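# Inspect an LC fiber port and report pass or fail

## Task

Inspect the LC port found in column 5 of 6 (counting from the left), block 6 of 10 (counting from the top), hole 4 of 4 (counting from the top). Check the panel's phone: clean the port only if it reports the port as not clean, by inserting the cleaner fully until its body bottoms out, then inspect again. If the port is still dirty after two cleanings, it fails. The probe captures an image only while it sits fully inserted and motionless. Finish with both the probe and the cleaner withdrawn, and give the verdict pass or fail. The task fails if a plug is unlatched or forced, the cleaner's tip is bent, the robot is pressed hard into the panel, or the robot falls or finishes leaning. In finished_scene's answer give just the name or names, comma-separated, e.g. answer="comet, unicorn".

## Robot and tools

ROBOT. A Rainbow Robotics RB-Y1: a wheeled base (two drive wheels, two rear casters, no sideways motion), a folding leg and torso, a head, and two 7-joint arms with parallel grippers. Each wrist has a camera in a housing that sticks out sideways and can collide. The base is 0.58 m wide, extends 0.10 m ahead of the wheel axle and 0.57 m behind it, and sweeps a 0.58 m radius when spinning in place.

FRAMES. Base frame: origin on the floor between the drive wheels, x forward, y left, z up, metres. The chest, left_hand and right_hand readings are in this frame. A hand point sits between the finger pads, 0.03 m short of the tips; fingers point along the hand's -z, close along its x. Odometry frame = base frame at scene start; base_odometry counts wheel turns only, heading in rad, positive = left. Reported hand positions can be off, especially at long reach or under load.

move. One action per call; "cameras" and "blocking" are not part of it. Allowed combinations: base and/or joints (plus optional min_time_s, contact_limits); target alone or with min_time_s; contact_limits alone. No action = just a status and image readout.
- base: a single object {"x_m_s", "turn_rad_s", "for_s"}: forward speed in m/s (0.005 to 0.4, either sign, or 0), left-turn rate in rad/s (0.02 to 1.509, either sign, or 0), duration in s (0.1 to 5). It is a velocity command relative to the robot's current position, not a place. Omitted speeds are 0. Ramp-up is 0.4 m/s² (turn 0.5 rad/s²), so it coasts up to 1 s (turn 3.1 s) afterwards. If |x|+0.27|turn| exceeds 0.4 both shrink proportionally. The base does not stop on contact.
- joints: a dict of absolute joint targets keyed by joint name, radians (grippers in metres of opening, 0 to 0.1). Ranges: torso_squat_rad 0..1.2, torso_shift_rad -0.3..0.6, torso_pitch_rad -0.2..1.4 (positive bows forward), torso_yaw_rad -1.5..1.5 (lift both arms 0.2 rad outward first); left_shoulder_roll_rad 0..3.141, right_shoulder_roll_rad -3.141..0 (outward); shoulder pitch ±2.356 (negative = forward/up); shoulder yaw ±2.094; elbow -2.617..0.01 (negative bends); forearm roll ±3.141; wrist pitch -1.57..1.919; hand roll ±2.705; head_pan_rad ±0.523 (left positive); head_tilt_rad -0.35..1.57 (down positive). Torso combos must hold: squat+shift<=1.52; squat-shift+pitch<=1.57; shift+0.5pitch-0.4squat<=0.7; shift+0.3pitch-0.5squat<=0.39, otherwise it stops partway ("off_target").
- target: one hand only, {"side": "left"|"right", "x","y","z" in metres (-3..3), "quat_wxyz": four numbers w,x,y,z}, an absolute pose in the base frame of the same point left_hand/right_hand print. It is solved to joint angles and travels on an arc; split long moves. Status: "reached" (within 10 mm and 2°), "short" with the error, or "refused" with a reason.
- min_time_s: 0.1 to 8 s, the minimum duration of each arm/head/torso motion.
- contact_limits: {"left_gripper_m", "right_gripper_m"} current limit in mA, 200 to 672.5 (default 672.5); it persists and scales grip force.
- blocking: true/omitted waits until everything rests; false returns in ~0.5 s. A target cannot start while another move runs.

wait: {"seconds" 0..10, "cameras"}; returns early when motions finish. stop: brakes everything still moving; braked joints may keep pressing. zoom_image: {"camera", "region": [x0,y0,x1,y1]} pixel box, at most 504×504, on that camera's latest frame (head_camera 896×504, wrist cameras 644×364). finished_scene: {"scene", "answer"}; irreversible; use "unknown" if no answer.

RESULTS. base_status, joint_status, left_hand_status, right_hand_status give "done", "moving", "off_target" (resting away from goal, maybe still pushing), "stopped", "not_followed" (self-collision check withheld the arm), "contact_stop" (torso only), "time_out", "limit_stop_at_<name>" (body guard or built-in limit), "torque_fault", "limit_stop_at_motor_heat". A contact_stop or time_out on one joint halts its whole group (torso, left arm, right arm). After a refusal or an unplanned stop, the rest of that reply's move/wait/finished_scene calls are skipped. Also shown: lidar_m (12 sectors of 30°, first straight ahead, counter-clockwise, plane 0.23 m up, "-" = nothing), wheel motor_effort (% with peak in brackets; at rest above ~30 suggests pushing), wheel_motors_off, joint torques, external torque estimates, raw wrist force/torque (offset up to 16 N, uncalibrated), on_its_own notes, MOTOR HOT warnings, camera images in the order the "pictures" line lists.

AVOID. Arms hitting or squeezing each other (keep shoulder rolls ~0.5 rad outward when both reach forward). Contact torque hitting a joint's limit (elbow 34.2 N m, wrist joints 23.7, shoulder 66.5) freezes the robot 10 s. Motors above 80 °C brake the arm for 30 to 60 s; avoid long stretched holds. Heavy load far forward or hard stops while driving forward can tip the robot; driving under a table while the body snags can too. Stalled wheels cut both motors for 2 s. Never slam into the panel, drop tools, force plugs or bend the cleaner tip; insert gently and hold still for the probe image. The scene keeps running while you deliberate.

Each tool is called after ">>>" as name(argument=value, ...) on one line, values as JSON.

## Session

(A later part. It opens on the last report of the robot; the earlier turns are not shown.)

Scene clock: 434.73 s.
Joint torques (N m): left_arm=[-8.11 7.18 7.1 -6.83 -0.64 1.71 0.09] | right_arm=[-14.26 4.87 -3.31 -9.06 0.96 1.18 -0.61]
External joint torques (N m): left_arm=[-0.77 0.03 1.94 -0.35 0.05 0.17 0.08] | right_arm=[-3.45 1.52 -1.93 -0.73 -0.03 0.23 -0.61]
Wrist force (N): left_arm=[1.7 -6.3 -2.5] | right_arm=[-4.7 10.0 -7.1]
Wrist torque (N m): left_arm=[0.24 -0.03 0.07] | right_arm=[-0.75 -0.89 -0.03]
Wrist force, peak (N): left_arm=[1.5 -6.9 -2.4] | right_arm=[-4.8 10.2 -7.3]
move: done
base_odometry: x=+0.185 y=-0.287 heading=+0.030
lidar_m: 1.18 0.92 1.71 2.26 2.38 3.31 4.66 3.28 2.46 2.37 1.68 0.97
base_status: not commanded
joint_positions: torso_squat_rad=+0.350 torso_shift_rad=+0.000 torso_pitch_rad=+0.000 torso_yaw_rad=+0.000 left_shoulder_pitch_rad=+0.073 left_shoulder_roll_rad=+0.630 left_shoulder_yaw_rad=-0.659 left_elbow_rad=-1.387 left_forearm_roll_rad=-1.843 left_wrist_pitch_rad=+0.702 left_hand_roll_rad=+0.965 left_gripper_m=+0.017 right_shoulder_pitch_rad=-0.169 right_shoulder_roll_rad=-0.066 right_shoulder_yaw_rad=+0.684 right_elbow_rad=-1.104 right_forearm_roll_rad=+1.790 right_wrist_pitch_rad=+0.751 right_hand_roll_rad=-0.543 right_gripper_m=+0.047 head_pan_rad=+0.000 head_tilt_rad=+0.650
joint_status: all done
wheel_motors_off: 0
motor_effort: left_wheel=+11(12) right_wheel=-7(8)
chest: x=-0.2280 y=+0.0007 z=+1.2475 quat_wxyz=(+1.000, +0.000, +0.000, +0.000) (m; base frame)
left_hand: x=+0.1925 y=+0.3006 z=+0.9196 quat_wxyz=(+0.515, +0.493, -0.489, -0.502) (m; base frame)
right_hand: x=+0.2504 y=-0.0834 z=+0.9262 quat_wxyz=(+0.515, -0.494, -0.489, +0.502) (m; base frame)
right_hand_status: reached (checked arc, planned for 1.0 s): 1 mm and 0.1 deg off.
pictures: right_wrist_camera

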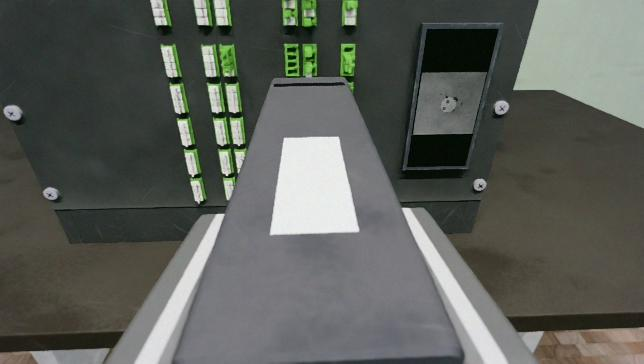

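>>> move(target={"side":"right","x":0.254,"y":-0.0833,"z":0.9265,"quat_wxyz":[0.5148,-0.4939,-0.4896,0.5017]}, min_time_s=1, cameras=[])

>>> move(target={"side":"right","x":0.2565,"y":-0.0833,"z":0.9265,"quat_wxyz":[0.5148,-0.4939,-0.4896,0.5017]}, min_time_s=1, cameras=["right_wrist_camera"])

>>> move(target={"side":"right","x":0.2595,"y":-0.0833,"z":0.9265,"quat_wxyz":[0.5148,-0.4939,-0.4896,0.5017]}, min_time_s=1, cameras=["right_wrist_camera"])

Scene clock: 436.60 s.
Joint torques (N m): left_arm=[-8.3 6.99 7.2 -6.76 -0.62 1.8 0.15] | right_arm=[-14.97 4.78 -3.12 -9.14 1.51 1.44 -0.63]
External joint torques (N m): left_arm=[-0.96 -0.15 2.03 -0.28 0.08 0.26 0.14] | right_arm=[-3.97 1.48 -1.72 -0.84 0.52 0.48 -0.63]
Wrist force (N): left_arm=[1.1 -5.8 -3.1] | right_arm=[-4.8 10.3 -6.9]
Wrist torque (N m): left_arm=[0.21 -0.08 0.02] | right_arm=[-0.73 -0.91 -0.04]
Wrist force, peak (N): left_arm=[1.5 -6.5 -3.0] | right_arm=[-5.0 10.3 -7.2]
move: done
base_odometry: x=+0.185 y=-0.287 heading=+0.030
lidar_m: 1.17 0.92 1.73 2.27 2.37 3.30 4.66 3.29 2.45 2.37 1.67 0.99
base_status: not commanded
joint_positions: torso_squat_rad=+0.350 torso_shift_rad=+0.000 torso_pitch_rad=+0.000 torso_yaw_rad=+0.000 left_shoulder_pitch_rad=+0.073 left_shoulder_roll_rad=+0.630 left_shoulder_yaw_rad=-0.659 left_elbow_rad=-1.387 left_forearm_roll_rad=-1.843 left_wrist_pitch_rad=+0.702 left_hand_roll_rad=+0.965 left_gripper_m=+0.017 right_shoulder_pitch_rad=-0.182 right_shoulder_roll_rad=-0.064 right_shoulder_yaw_rad=+0.682 right_elbow_rad=-1.088 right_forearm_roll_rad=+1.790 right_wrist_pitch_rad=+0.751 right_hand_roll_rad=-0.552 right_gripper_m=+0.047 head_pan_rad=+0.000 head_tilt_rad=+0.650
joint_status: all done
wheel_motors_off: 0
motor_effort: left_wheel=+12(12) right_wheel=-8(8)
chest: x=-0.2280 y=+0.0007 z=+1.2475 quat_wxyz=(+1.000, +0.000, +0.000, +0.000) (m; base frame)
left_hand: x=+0.1925 y=+0.3006 z=+0.9196 quat_wxyz=(+0.515, +0.493, -0.489, -0.502) (m; base frame)
right_hand: x=+0.2536 y=-0.0835 z=+0.9260 quat_wxyz=(+0.515, -0.494, -0.489, +0.502) (m; base frame)
right_hand_status: reached (checked arc, planned for 1.0 s): 1 mm and 0.1 deg off.
pictures: none
No camera images: "cameras" was empty.

Scene clock: 437.93 s.
Joint torques (N m): left_arm=[-8.05 7.01 6.87 -6.97 -0.62 1.64 0.26] | right_arm=[-15.25 4.47 -3.4 -9.46 1.14 1.57 -0.54]
External joint torques (N m): left_arm=[-0.7 -0.14 1.71 -0.49 0.08 0.1 0.25] | right_arm=[-4.1 1.2 -1.97 -1.18 0.15 0.6 -0.54]
Wrist force (N): left_arm=[0.9 -6.2 -2.3] | right_arm=[-4.3 10.8 -6.7]
Wrist torque (N m): left_arm=[0.27 -0.12 0.07] | right_arm=[-0.53 -1.00 -0.05]
Wrist force, peak (N): left_arm=[2.0 -6.4 -3.0] | right_arm=[-4.4 11.1 -7.8]
move: done
base_odometry: x=+0.185 y=-0.287 heading=+0.030
lidar_m: 1.17 0.93 1.71 2.26 2.38 3.30 4.65 3.31 2.45 2.38 1.68 0.98
base_status: not commanded
joint_positions: torso_squat_rad=+0.350 torso_shift_rad=+0.000 torso_pitch_rad=+0.000 torso_yaw_rad=+0.000 left_shoulder_pitch_rad=+0.073 left_shoulder_roll_rad=+0.630 left_shoulder_yaw_rad=-0.659 left_elbow_rad=-1.387 left_forearm_roll_rad=-1.843 left_wrist_pitch_rad=+0.702 left_hand_roll_rad=+0.965 left_gripper_m=+0.017 right_shoulder_pitch_rad=-0.192 right_shoulder_roll_rad=-0.062 right_shoulder_yaw_rad=+0.681 right_elbow_rad=-1.075 right_forearm_roll_rad=+1.790 right_wrist_pitch_rad=+0.751 right_hand_roll_rad=-0.557 right_gripper_m=+0.047 head_pan_rad=+0.000 head_tilt_rad=+0.650
joint_status: all done
wheel_motors_off: 0
motor_effort: left_wheel=+11(12) right_wheel=-7(8)
chest: x=-0.2280 y=+0.0007 z=+1.2475 quat_wxyz=(+1.000, +0.000, +0.000, +0.000) (m; base frame)
left_hand: x=+0.1925 y=+0.3006 z=+0.9196 quat_wxyz=(+0.515, +0.493, -0.489, -0.502) (m; base frame)
right_hand: x=+0.2561 y=-0.0835 z=+0.9259 quat_wxyz=(+0.515, -0.494, -0.489, +0.502) (m; base frame)
right_hand_status: reached (checked arc, planned for 1.0 s): 1 mm and 0.1 deg off.
pictures: right_wrist_camera

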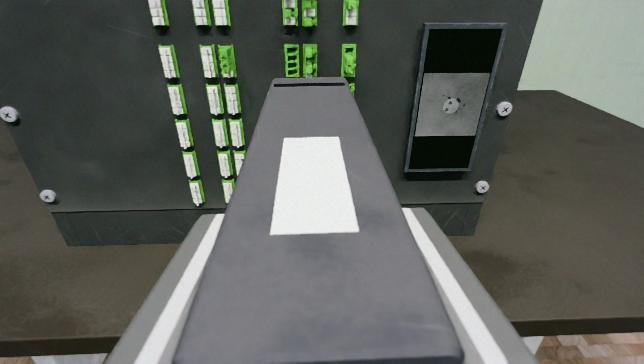

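Scene clock: 439.27 s.
Joint torques (N m): left_arm=[-7.96 6.95 7.23 -6.81 -0.71 1.67 0.14] | right_arm=[-15.84 4.75 -3.5 -9.43 1.07 1.58 -0.56]
External joint torques (N m): left_arm=[-0.61 -0.2 2.06 -0.33 -0.01 0.13 0.12] | right_arm=[-4.51 1.52 -2.04 -1.17 0.09 0.59 -0.56]
Wrist force (N): left_arm=[1.8 -6.3 -2.7] | right_arm=[-4.8 11.0 -7.0]
Wrist torque (N m): left_arm=[0.26 -0.01 0.04] | right_arm=[-0.55 -0.96 -0.04]
Wrist force, peak (N): left_arm=[1.0 -6.4 -3.1] | right_arm=[-4.7 11.5 -6.7]
move: done
base_odometry: x=+0.185 y=-0.287 heading=+0.030
lidar_m: 1.17 0.93 1.73 2.26 2.38 3.31 4.66 3.29 2.46 2.37 1.66 0.98
base_status: not commanded
joint_positions: torso_squat_rad=+0.350 torso_shift_rad=+0.000 torso_pitch_rad=+0.000 torso_yaw_rad=+0.000 left_shoulder_pitch_rad=+0.073 left_shoulder_roll_rad=+0.630 left_shoulder_yaw_rad=-0.659 left_elbow_rad=-1.387 left_forearm_roll_rad=-1.843 left_wrist_pitch_rad=+0.702 left_hand_roll_rad=+0.965 left_gripper_m=+0.017 right_shoulder_pitch_rad=-0.203 right_shoulder_roll_rad=-0.060 right_shoulder_yaw_rad=+0.678 right_elbow_rad=-1.061 right_forearm_roll_rad=+1.789 right_wrist_pitch_rad=+0.750 right_hand_roll_rad=-0.564 right_gripper_m=+0.047 head_pan_rad=+0.000 head_tilt_rad=+0.650
joint_status: all done
wheel_motors_off: 0
motor_effort: left_wheel=+11(12) right_wheel=-7(8)
chest: x=-0.2280 y=+0.0007 z=+1.2475 quat_wxyz=(+1.000, +0.000, +0.000, +0.000) (m; base frame)
left_hand: x=+0.1925 y=+0.3006 z=+0.9196 quat_wxyz=(+0.515, +0.493, -0.489, -0.502) (m; base frame)
right_hand: x=+0.2590 y=-0.0835 z=+0.9259 quat_wxyz=(+0.515, -0.494, -0.489, +0.502) (m; base frame)
right_hand_status: reached (checked arc, planned for 1.0 s): 1 mm and 0.1 deg off.
pictures: right_wrist_camera

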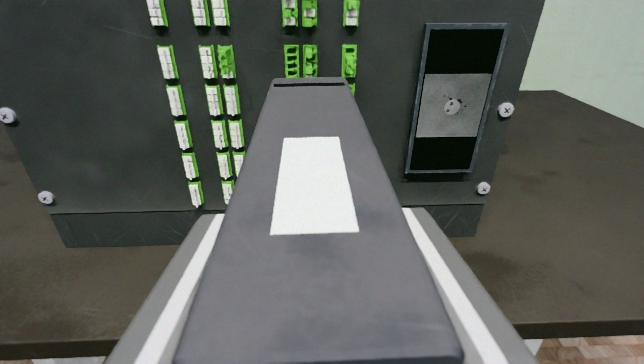

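>>> move(target={"side":"right","x":0.263,"y":-0.0834,"z":0.9263,"quat_wxyz":[0.5148,-0.4939,-0.4896,0.5017]}, min_time_s=1, cameras=[])

>>> move(target={"side":"right","x":0.2665,"y":-0.0835,"z":0.9263,"quat_wxyz":[0.5148,-0.4939,-0.4896,0.5017]}, min_time_s=1, cameras=["right_wrist_camera"])

>>> move(target={"side":"right","x":0.269,"y":-0.0835,"z":0.9264,"quat_wxyz":[0.5148,-0.4939,-0.4896,0.5017]}, min_time_s=1, cameras=[])

>>> wait(seconds=2.5, cameras=["right_wrist_camera"])

>>> zoom_image(camera="right_wrist_camera", region=[410, 70, 510, 150])

Scene clock: 441.03 s.
Joint torques (N m): left_arm=[-8.16 7.21 7.03 -6.9 -0.65 1.76 0.22] | right_arm=[-15.87 4.28 -3.27 -9.06 1.33 1.5 -0.58]
External joint torques (N m): left_arm=[-0.81 0.06 1.87 -0.42 0.04 0.22 0.21] | right_arm=[-4.33 1.11 -1.79 -0.84 0.36 0.5 -0.57]
Wrist force (N): left_arm=[1.4 -5.8 -2.8] | right_arm=[-4.7 10.8 -7.0]
Wrist torque (N m): left_arm=[0.19 -0.07 0.07] | right_arm=[-0.64 -0.94 -0.04]
Wrist force, peak (N): left_arm=[0.9 -6.7 -3.0] | right_arm=[-4.8 11.8 -6.5]
move: done
base_odometry: x=+0.185 y=-0.287 heading=+0.030
lidar_m: 1.18 0.93 1.73 2.25 2.37 3.30 4.65 3.29 2.45 2.37 1.67 0.98
base_status: not commanded
joint_positions: torso_squat_rad=+0.350 torso_shift_rad=+0.000 torso_pitch_rad=+0.000 torso_yaw_rad=+0.000 left_shoulder_pitch_rad=+0.073 left_shoulder_roll_rad=+0.630 left_shoulder_yaw_rad=-0.659 left_elbow_rad=-1.387 left_forearm_roll_rad=-1.843 left_wrist_pitch_rad=+0.702 left_hand_roll_rad=+0.965 left_gripper_m=+0.017 right_shoulder_pitch_rad=-0.217 right_shoulder_roll_rad=-0.057 right_shoulder_yaw_rad=+0.676 right_elbow_rad=-1.043 right_forearm_roll_rad=+1.789 right_wrist_pitch_rad=+0.750 right_hand_roll_rad=-0.573 right_gripper_m=+0.047 head_pan_rad=+0.000 head_tilt_rad=+0.650
joint_status: all done
wheel_motors_off: 0
motor_effort: left_wheel=+11(12) right_wheel=-7(8)
chest: x=-0.2280 y=+0.0007 z=+1.2475 quat_wxyz=(+1.000, +0.000, +0.000, +0.000) (m; base frame)
left_hand: x=+0.1925 y=+0.3006 z=+0.9196 quat_wxyz=(+0.515, +0.493, -0.489, -0.502) (m; base frame)
right_hand: x=+0.2625 y=-0.0836 z=+0.9258 quat_wxyz=(+0.515, -0.494, -0.489, +0.502) (m; base frame)
right_hand_status: reached (checked arc, planned for 1.0 s): 1 mm and 0.1 deg off.
pictures: none
No camera images: "cameras" was empty.

Scene clock: 442.37 s.
Joint torques (N m): left_arm=[-8.12 6.89 6.96 -6.95 -0.59 1.6 0.28] | right_arm=[-15.93 4.4 -3.48 -9.17 1.23 1.48 -0.49]
External joint torques (N m): left_arm=[-0.77 -0.25 1.79 -0.47 0.11 0.06 0.27] | right_arm=[-4.18 1.29 -1.97 -0.98 0.27 0.47 -0.49]
Wrist force (N): left_arm=[1.7 -6.0 -3.0] | right_arm=[-4.7 10.7 -7.1]
Wrist torque (N m): left_arm=[0.26 0.00 0.04] | right_arm=[-0.63 -0.91 -0.03]
Wrist force, peak (N): left_arm=[1.4 -6.8 -2.9] | right_arm=[-5.0 11.3 -6.6]
move: done
base_odometry: x=+0.185 y=-0.287 heading=+0.030
lidar_m: 1.17 0.93 1.73 2.27 2.36 3.30 4.66 3.28 2.44 2.37 1.67 0.98
base_status: not commanded
joint_positions: torso_squat_rad=+0.350 torso_shift_rad=+0.000 torso_pitch_rad=+0.000 torso_yaw_rad=+0.000 left_shoulder_pitch_rad=+0.073 left_shoulder_roll_rad=+0.630 left_shoulder_yaw_rad=-0.659 left_elbow_rad=-1.387 left_forearm_roll_rad=-1.843 left_wrist_pitch_rad=+0.702 left_hand_roll_rad=+0.965 left_gripper_m=+0.017 right_shoulder_pitch_rad=-0.231 right_shoulder_roll_rad=-0.055 right_shoulder_yaw_rad=+0.674 right_elbow_rad=-1.026 right_forearm_roll_rad=+1.789 right_wrist_pitch_rad=+0.749 right_hand_roll_rad=-0.581 right_gripper_m=+0.047 head_pan_rad=+0.000 head_tilt_rad=+0.650
joint_status: all done
wheel_motors_off: 0
motor_effort: left_wheel=+11(12) right_wheel=-7(8)
chest: x=-0.2280 y=+0.0007 z=+1.2475 quat_wxyz=(+1.000, +0.000, +0.000, +0.000) (m; base frame)
left_hand: x=+0.1925 y=+0.3006 z=+0.9196 quat_wxyz=(+0.515, +0.493, -0.489, -0.502) (m; base frame)
right_hand: x=+0.2660 y=-0.0837 z=+0.9258 quat_wxyz=(+0.515, -0.494, -0.489, +0.502) (m; base frame)
right_hand_status: reached (checked arc, planned for 1.0 s): 1 mm and 0.1 deg off.
pictures: right_wrist_camera

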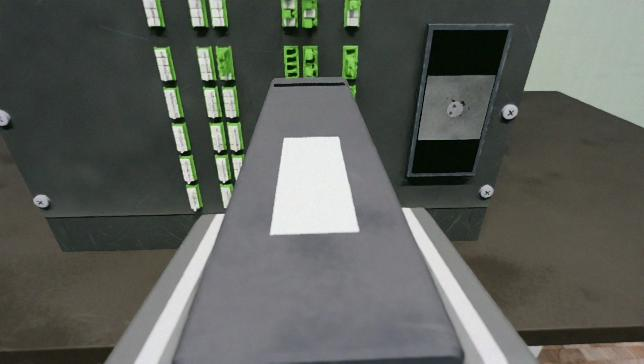

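Scene clock: 443.70 s.
Joint torques (N m): left_arm=[-8.48 7.04 6.95 -7.01 -0.73 1.94 0.02] | right_arm=[-20.75 3.61 -5.27 -9.13 1.11 0.8 -0.56]
External joint torques (N m): left_arm=[-1.13 -0.11 1.78 -0.53 -0.03 0.4 0.01] | right_arm=[-8.86 0.53 -3.75 -0.97 0.16 -0.22 -0.55]
Wrist force (N): left_arm=[1.1 -5.6 -2.3] | right_arm=[-5.8 8.0 13.2]
Wrist torque (N m): left_arm=[0.16 -0.11 0.08] | right_arm=[-1.40 -0.56 -0.04]
Wrist force, peak (N): left_arm=[1.8 -6.5 -3.5] | right_arm=[-6.0 8.0 13.5]
move: done
base_odometry: x=+0.185 y=-0.287 heading=+0.030
lidar_m: 1.17 0.93 1.74 2.27 2.38 3.30 4.65 3.29 2.45 2.36 1.67 0.97
base_status: not commanded
joint_positions: torso_squat_rad=+0.350 torso_shift_rad=+0.000 torso_pitch_rad=+0.000 torso_yaw_rad=+0.000 left_shoulder_pitch_rad=+0.073 left_shoulder_roll_rad=+0.630 left_shoulder_yaw_rad=-0.659 left_elbow_rad=-1.387 left_forearm_roll_rad=-1.843 left_wrist_pitch_rad=+0.702 left_hand_roll_rad=+0.965 left_gripper_m=+0.017 right_shoulder_pitch_rad=-0.240 right_shoulder_roll_rad=-0.053 right_shoulder_yaw_rad=+0.673 right_elbow_rad=-1.013 right_forearm_roll_rad=+1.789 right_wrist_pitch_rad=+0.749 right_hand_roll_rad=-0.587 right_gripper_m=+0.047 head_pan_rad=+0.000 head_tilt_rad=+0.650
joint_status: all done
wheel_motors_off: 0
motor_effort: left_wheel=+12(12) right_wheel=-7(8)
chest: x=-0.2281 y=+0.0007 z=+1.2475 quat_wxyz=(+1.000, +0.000, +0.000, +0.000) (m; base frame)
left_hand: x=+0.1925 y=+0.3006 z=+0.9196 quat_wxyz=(+0.515, +0.493, -0.489, -0.502) (m; base frame)
right_hand: x=+0.2680 y=-0.0837 z=+0.9254 quat_wxyz=(+0.515, -0.493, -0.489, +0.502) (m; base frame)
right_hand_status: reached (checked arc, planned for 1.0 s): 1 mm and 0.1 deg off.
pictures: none
No camera images: "cameras" was empty.

Scene clock: 446.20 s.
Joint torques (N m): left_arm=[-7.99 7.28 7.2 -6.82 -0.71 1.76 0.03] | right_arm=[-20.68 3.53 -5.35 -9.16 1.08 0.86 -0.49]
External joint torques (N m): left_arm=[-0.63 0.14 2.04 -0.34 -0.01 0.22 0.02] | right_arm=[-8.8 0.45 -3.82 -1 0.12 -0.16 -0.49]
Wrist force (N): left_arm=[1.7 -5.6 -2.8] | right_arm=[-6.1 8.5 13.1]
Wrist torque (N m): left_arm=[0.18 0.00 0.03] | right_arm=[-1.44 -0.61 -0.04]
Wrist force, peak (N): left_arm=[1.4 -6.9 -2.8] | right_arm=[-6.2 8.3 13.3]
base_odometry: x=+0.185 y=-0.287 heading=+0.030
lidar_m: 1.18 0.93 1.74 2.26 2.38 3.30 4.66 3.30 2.44 2.37 1.66 0.98
base_status: not commanded
joint_positions: torso_squat_rad=+0.350 torso_shift_rad=+0.000 torso_pitch_rad=+0.000 torso_yaw_rad=+0.000 left_shoulder_pitch_rad=+0.073 left_shoulder_roll_rad=+0.630 left_shoulder_yaw_rad=-0.659 left_elbow_rad=-1.387 left_forearm_roll_rad=-1.843 left_wrist_pitch_rad=+0.702 left_hand_roll_rad=+0.965 left_gripper_m=+0.017 right_shoulder_pitch_rad=-0.240 right_shoulder_roll_rad=-0.053 right_shoulder_yaw_rad=+0.673 right_elbow_rad=-1.013 right_forearm_roll_rad=+1.789 right_wrist_pitch_rad=+0.749 right_hand_roll_rad=-0.587 right_gripper_m=+0.047 head_pan_rad=+0.000 head_tilt_rad=+0.650
joint_status: all done
wheel_motors_off: 0
motor_effort: left_wheel=+11(12) right_wheel=-7(8)
chest: x=-0.2281 y=+0.0007 z=+1.2475 quat_wxyz=(+1.000, +0.000, +0.000, +0.000) (m; base frame)
left_hand: x=+0.1925 y=+0.3006 z=+0.9196 quat_wxyz=(+0.515, +0.493, -0.489, -0.502) (m; base frame)
right_hand: x=+0.2680 y=-0.0837 z=+0.9254 quat_wxyz=(+0.515, -0.493, -0.489, +0.502) (m; base frame)
right_hand_status: reached (checked arc, planned for 1.0 s): 1 mm and 0.1 deg off.
wait: 2.50 s; at rest by 0.27 s
pictures: right_wrist_camera

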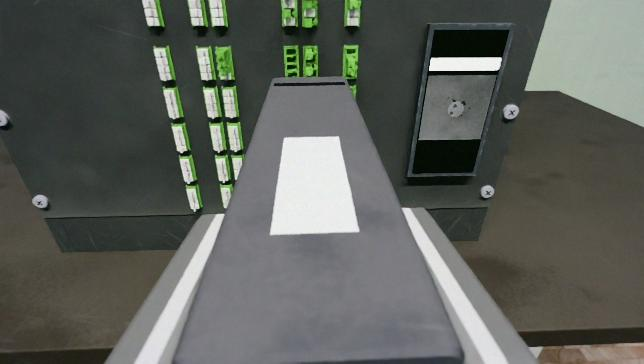

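Scaled by 5.040 from the camera's 644x364 image, which has a finer 1265x715 frame.

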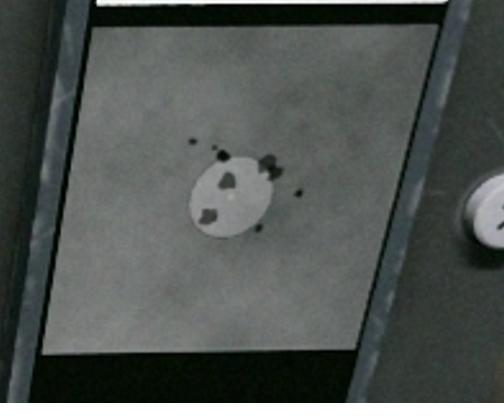

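Still dirty with the same pattern, so I'll retract the probe.

>>> move(target={"side":"right","x":0.262,"y":-0.0833,"z":0.9265,"quat_wxyz":[0.5148,-0.4939,-0.4896,0.5017]}, min_time_s=1, cameras=[])

>>> move(target={"side":"right","x":0.244,"y":-0.0829,"z":0.9265,"quat_wxyz":[0.5148,-0.4939,-0.4896,0.5017]}, min_time_s=1.5, cameras=[])

>>> move(target={"side":"right","x":0.215,"y":-0.0823,"z":0.9265,"quat_wxyz":[0.5148,-0.4939,-0.4896,0.5017]}, min_time_s=1.5, cameras=[])

>>> move(target={"side":"right","x":0.19,"y":-0.13,"z":0.92,"quat_wxyz":[0.5148,-0.4939,-0.4896,0.5017]}, min_time_s=1.5, cameras=["head_camera"])

>>> move(joints={"right_shoulder_pitch_rad":0.073,"right_shoulder_roll_rad":-0.63,"right_shoulder_yaw_rad":0.658,"right_elbow_rad":-1.387,"right_forearm_roll_rad":1.843,"right_wrist_pitch_rad":0.702,"right_hand_roll_rad":-0.965}, min_time_s=2, cameras=["head_camera"])

Scene clock: 448.07 s.
Joint torques (N m): left_arm=[-7.89 7.01 7.11 -6.97 -0.64 1.67 0.17] | right_arm=[-13.74 1.76 -0.05 -10.68 1.85 2.47 0.06]
External joint torques (N m): left_arm=[-0.54 -0.13 1.94 -0.49 0.06 0.13 0.16] | right_arm=[-2.22 -1.43 1.42 -2.46 0.88 1.48 0.07]
Wrist force (N): left_arm=[0.9 -5.6 -2.8] | right_arm=[-4.7 11.5 -7.5]
Wrist torque (N m): left_arm=[0.18 -0.10 0.04] | right_arm=[-0.42 -1.01 -0.04]
Wrist force, peak (N): left_arm=[2.2 -6.3 -3.0] | right_arm=[-6.4 8.2 13.2]
move: done
base_odometry: x=+0.185 y=-0.287 heading=+0.030
lidar_m: 1.18 0.93 1.72 2.27 2.38 3.31 4.66 3.29 2.45 2.37 1.67 0.98
base_status: not commanded
joint_positions: torso_squat_rad=+0.350 torso_shift_rad=+0.000 torso_pitch_rad=+0.000 torso_yaw_rad=+0.000 left_shoulder_pitch_rad=+0.073 left_shoulder_roll_rad=+0.630 left_shoulder_yaw_rad=-0.659 left_elbow_rad=-1.387 left_forearm_roll_rad=-1.843 left_wrist_pitch_rad=+0.702 left_hand_roll_rad=+0.965 left_gripper_m=+0.017 right_shoulder_pitch_rad=-0.216 right_shoulder_roll_rad=-0.057 right_shoulder_yaw_rad=+0.677 right_elbow_rad=-1.044 right_forearm_roll_rad=+1.789 right_wrist_pitch_rad=+0.752 right_hand_roll_rad=-0.573 right_gripper_m=+0.047 head_pan_rad=+0.000 head_tilt_rad=+0.650
joint_status: all done
wheel_motors_off: 0
motor_effort: left_wheel=+11(12) right_wheel=-6(7)
chest: x=-0.2280 y=+0.0007 z=+1.2475 quat_wxyz=(+1.000, +0.000, +0.000, +0.000) (m; base frame)
left_hand: x=+0.1925 y=+0.3006 z=+0.9196 quat_wxyz=(+0.515, +0.493, -0.489, -0.502) (m; base frame)
right_hand: x=+0.2621 y=-0.0834 z=+0.9259 quat_wxyz=(+0.515, -0.494, -0.489, +0.502) (m; base frame)
right_hand_status: reached (checked arc, planned for 1.0 s): 1 mm and 0.1 deg off.
pictures: none
No camera images: "cameras" was empty.

Scene clock: 449.90 s.
Joint torques (N m): left_arm=[-8.38 7.25 6.98 -6.74 -0.59 1.82 0.22] | right_arm=[-12 2.11 0.44 -10.19 1.54 1.81 -0.01]
External joint torques (N m): left_arm=[-1.03 0.11 1.82 -0.26 0.1 0.28 0.21] | right_arm=[-1.56 -1.33 1.77 -1.82 0.53 0.87 -0.01]
Wrist force (N): left_arm=[1.5 -5.8 -2.7] | right_arm=[-5.0 10.1 -7.1]
Wrist torque (N m): left_arm=[0.19 -0.06 0.06] | right_arm=[-0.77 -0.92 -0.02]
Wrist force, peak (N): left_arm=[1.8 -6.5 -2.9] | right_arm=[-4.9 13.4 -8.5]
move: done
base_odometry: x=+0.185 y=-0.287 heading=+0.030
lidar_m: 1.18 0.92 1.71 2.27 2.36 3.32 4.66 3.30 2.44 2.37 1.68 0.97
base_status: not commanded
joint_positions: torso_squat_rad=+0.350 torso_shift_rad=+0.000 torso_pitch_rad=+0.000 torso_yaw_rad=+0.000 left_shoulder_pitch_rad=+0.073 left_shoulder_roll_rad=+0.630 left_shoulder_yaw_rad=-0.659 left_elbow_rad=-1.387 left_forearm_roll_rad=-1.843 left_wrist_pitch_rad=+0.702 left_hand_roll_rad=+0.965 left_gripper_m=+0.017 right_shoulder_pitch_rad=-0.147 right_shoulder_roll_rad=-0.071 right_shoulder_yaw_rad=+0.692 right_elbow_rad=-1.129 right_forearm_roll_rad=+1.791 right_wrist_pitch_rad=+0.757 right_hand_roll_rad=-0.535 right_gripper_m=+0.047 head_pan_rad=+0.000 head_tilt_rad=+0.650
joint_status: all done
wheel_motors_off: 0
motor_effort: left_wheel=+12(12) right_wheel=-7(7)
chest: x=-0.2280 y=+0.0007 z=+1.2475 quat_wxyz=(+1.000, +0.000, +0.000, +0.000) (m; base frame)
left_hand: x=+0.1925 y=+0.3006 z=+0.9196 quat_wxyz=(+0.515, +0.493, -0.489, -0.502) (m; base frame)
right_hand: x=+0.2440 y=-0.0830 z=+0.9262 quat_wxyz=(+0.515, -0.494, -0.489, +0.502) (m; base frame)
right_hand_status: reached (checked arc, planned for 1.5 s): 0 mm and 0.0 deg off.
pictures: none
No camera images: "cameras" was empty.

Scene clock: 451.73 s.
Joint torques (N m): left_arm=[-8.15 7.1 7.11 -6.83 -0.66 1.68 0.17] | right_arm=[-9.92 2.44 0.72 -10.16 1.58 1.8 0]
External joint torques (N m): left_arm=[-0.8 -0.05 1.94 -0.36 0.03 0.14 0.16] | right_arm=[-1.14 -1.25 1.76 -1.66 0.52 0.93 0.01]
Wrist force (N): left_arm=[1.5 -6.1 -2.6] | right_arm=[-4.7 10.1 -7.2]
Wrist torque (N m): left_arm=[0.23 -0.07 0.04] | right_arm=[-0.77 -0.89 -0.04]
Wrist force, peak (N): left_arm=[1.3 -6.4 -3.1] | right_arm=[-5.1 10.3 -7.3]
move: done
base_odometry: x=+0.185 y=-0.287 heading=+0.030
lidar_m: 1.18 0.93 1.73 2.27 2.38 3.31 4.65 3.30 2.45 2.37 1.67 0.97
base_status: not commanded
joint_positions: torso_squat_rad=+0.350 torso_shift_rad=+0.000 torso_pitch_rad=+0.000 torso_yaw_rad=+0.000 left_shoulder_pitch_rad=+0.073 left_shoulder_roll_rad=+0.630 left_shoulder_yaw_rad=-0.659 left_elbow_rad=-1.387 left_forearm_roll_rad=-1.843 left_wrist_pitch_rad=+0.702 left_hand_roll_rad=+0.965 left_gripper_m=+0.017 right_shoulder_pitch_rad=-0.047 right_shoulder_roll_rad=-0.092 right_shoulder_yaw_rad=+0.723 right_elbow_rad=-1.240 right_forearm_roll_rad=+1.803 right_wrist_pitch_rad=+0.773 right_hand_roll_rad=-0.494 right_gripper_m=+0.047 head_pan_rad=+0.000 head_tilt_rad=+0.650
joint_status: all done
wheel_motors_off: 0
motor_effort: left_wheel=+11(12) right_wheel=-7(7)
chest: x=-0.2280 y=+0.0007 z=+1.2475 quat_wxyz=(+1.000, +0.000, +0.000, +0.000) (m; base frame)
left_hand: x=+0.1925 y=+0.3006 z=+0.9196 quat_wxyz=(+0.515, +0.493, -0.489, -0.502) (m; base frame)
right_hand: x=+0.2150 y=-0.0824 z=+0.9262 quat_wxyz=(+0.515, -0.494, -0.489, +0.501) (m; base frame)
right_hand_status: reached (checked arc, planned for 1.5 s): 0 mm and 0.0 deg off.
pictures: none
No camera images: "cameras" was empty.

Scene clock: 453.57 s.
Joint torques (N m): left_arm=[-8.15 7.16 6.88 -6.99 -0.68 1.57 0.05] | right_arm=[-8.2 0.02 -0.15 -10.15 1.5 1.25 -0.46]
External joint torques (N m): left_arm=[-0.8 0.02 1.72 -0.52 0.02 0.03 0.04] | right_arm=[-1.01 -1.24 1.54 -1.82 0.51 0.28 -0.45]
Wrist force (N): left_arm=[1.4 -6.1 -3.0] | right_arm=[-4.7 10.0 -7.3]
Wrist torque (N m): left_arm=[0.23 -0.05 0.05] | right_arm=[-0.76 -0.89 -0.02]
Wrist force, peak (N): left_arm=[1.6 -6.4 -3.2] | right_arm=[-5.0 10.1 -7.3]
move: done
base_odometry: x=+0.185 y=-0.287 heading=+0.030
lidar_m: 1.18 0.94 1.74 2.27 2.37 3.31 4.65 3.29 2.45 2.37 1.68 0.98
base_status: not commanded
joint_positions: torso_squat_rad=+0.350 torso_shift_rad=+0.000 torso_pitch_rad=+0.000 torso_yaw_rad=+0.000 left_shoulder_pitch_rad=+0.073 left_shoulder_roll_rad=+0.630 left_shoulder_yaw_rad=-0.659 left_elbow_rad=-1.387 left_forearm_roll_rad=-1.843 left_wrist_pitch_rad=+0.702 left_hand_roll_rad=+0.965 left_gripper_m=+0.017 right_shoulder_pitch_rad=+0.054 right_shoulder_roll_rad=-0.228 right_shoulder_yaw_rad=+0.726 right_elbow_rad=-1.367 right_forearm_roll_rad=+1.818 right_wrist_pitch_rad=+0.758 right_hand_roll_rad=-0.556 right_gripper_m=+0.047 head_pan_rad=+0.000 head_tilt_rad=+0.650
joint_status: all done
wheel_motors_off: 0
motor_effort: left_wheel=+11(12) right_wheel=-7(7)
chest: x=-0.2280 y=+0.0007 z=+1.2475 quat_wxyz=(+1.000, +0.000, +0.000, +0.000) (m; base frame)
left_hand: x=+0.1925 y=+0.3006 z=+0.9196 quat_wxyz=(+0.515, +0.493, -0.489, -0.502) (m; base frame)
right_hand: x=+0.1900 y=-0.1300 z=+0.9198 quat_wxyz=(+0.515, -0.494, -0.489, +0.501) (m; base frame)
right_hand_status: reached (checked arc, planned for 1.5 s): 0 mm and 0.0 deg off.
pictures: head_camera

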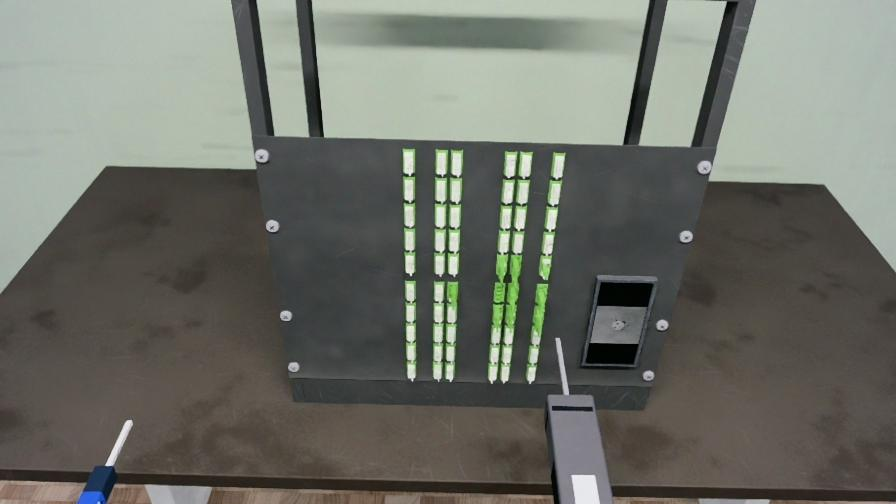

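Scene clock: 455.87 s.
Joint torques (N m): left_arm=[-7.79 7.18 7.12 -6.67 -0.55 1.67 0.05] | right_arm=[-8.12 -8.34 -7.52 -7.87 0.78 2.01 -0.49]
External joint torques (N m): left_arm=[-0.44 0.03 1.96 -0.19 0.14 0.13 0.04] | right_arm=[-0.98 -0.97 -2.45 -1.48 0.22 0.49 -0.49]
Wrist force (N): left_arm=[1.7 -5.8 -3.2] | right_arm=[-4.7 10.2 -6.9]
Wrist torque (N m): left_arm=[0.21 -0.05 0.08] | right_arm=[-0.79 -0.90 -0.03]
Wrist force, peak (N): left_arm=[1.7 -6.5 -3.3] | right_arm=[-5.0 10.5 -7.4]
move: done
base_odometry: x=+0.185 y=-0.287 heading=+0.030
lidar_m: 1.18 0.93 1.72 2.26 2.37 3.31 4.66 3.30 2.45 2.36 1.67 0.98
base_status: not commanded
joint_positions: torso_squat_rad=+0.350 torso_shift_rad=+0.000 torso_pitch_rad=+0.000 torso_yaw_rad=+0.000 left_shoulder_pitch_rad=+0.073 left_shoulder_roll_rad=+0.630 left_shoulder_yaw_rad=-0.659 left_elbow_rad=-1.387 left_forearm_roll_rad=-1.843 left_wrist_pitch_rad=+0.702 left_hand_roll_rad=+0.965 left_gripper_m=+0.017 right_shoulder_pitch_rad=+0.073 right_shoulder_roll_rad=-0.630 right_shoulder_yaw_rad=+0.659 right_elbow_rad=-1.387 right_forearm_roll_rad=+1.843 right_wrist_pitch_rad=+0.702 right_hand_roll_rad=-0.965 right_gripper_m=+0.047 head_pan_rad=+0.000 head_tilt_rad=+0.650
joint_status: all done
wheel_motors_off: 0
motor_effort: left_wheel=+11(12) right_wheel=-6(7)
chest: x=-0.2280 y=+0.0007 z=+1.2475 quat_wxyz=(+1.000, +0.000, +0.000, +0.000) (m; base frame)
left_hand: x=+0.1925 y=+0.3006 z=+0.9196 quat_wxyz=(+0.515, +0.493, -0.489, -0.502) (m; base frame)
right_hand: x=+0.1926 y=-0.2996 z=+0.9197 quat_wxyz=(+0.516, -0.493, -0.489, +0.502) (m; base frame)
pictures: head_camera

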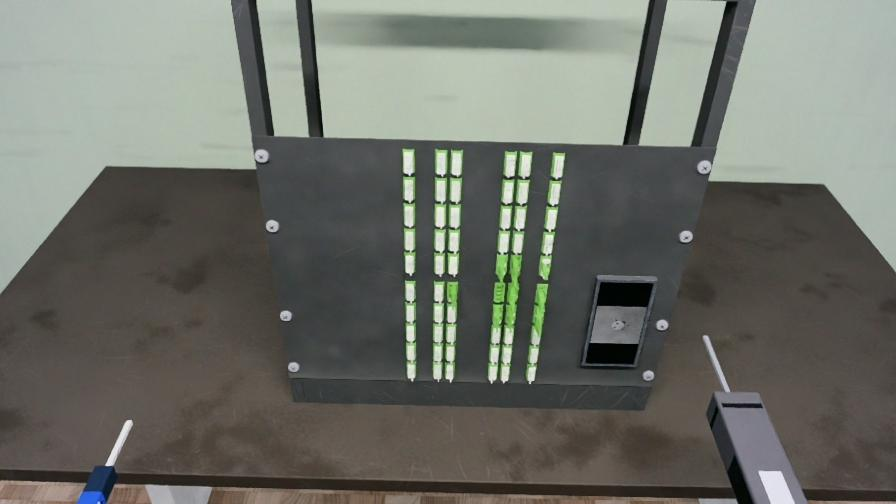

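>>> finished_scene(scene=2, answer="fail")

The scene is finished: the task was done.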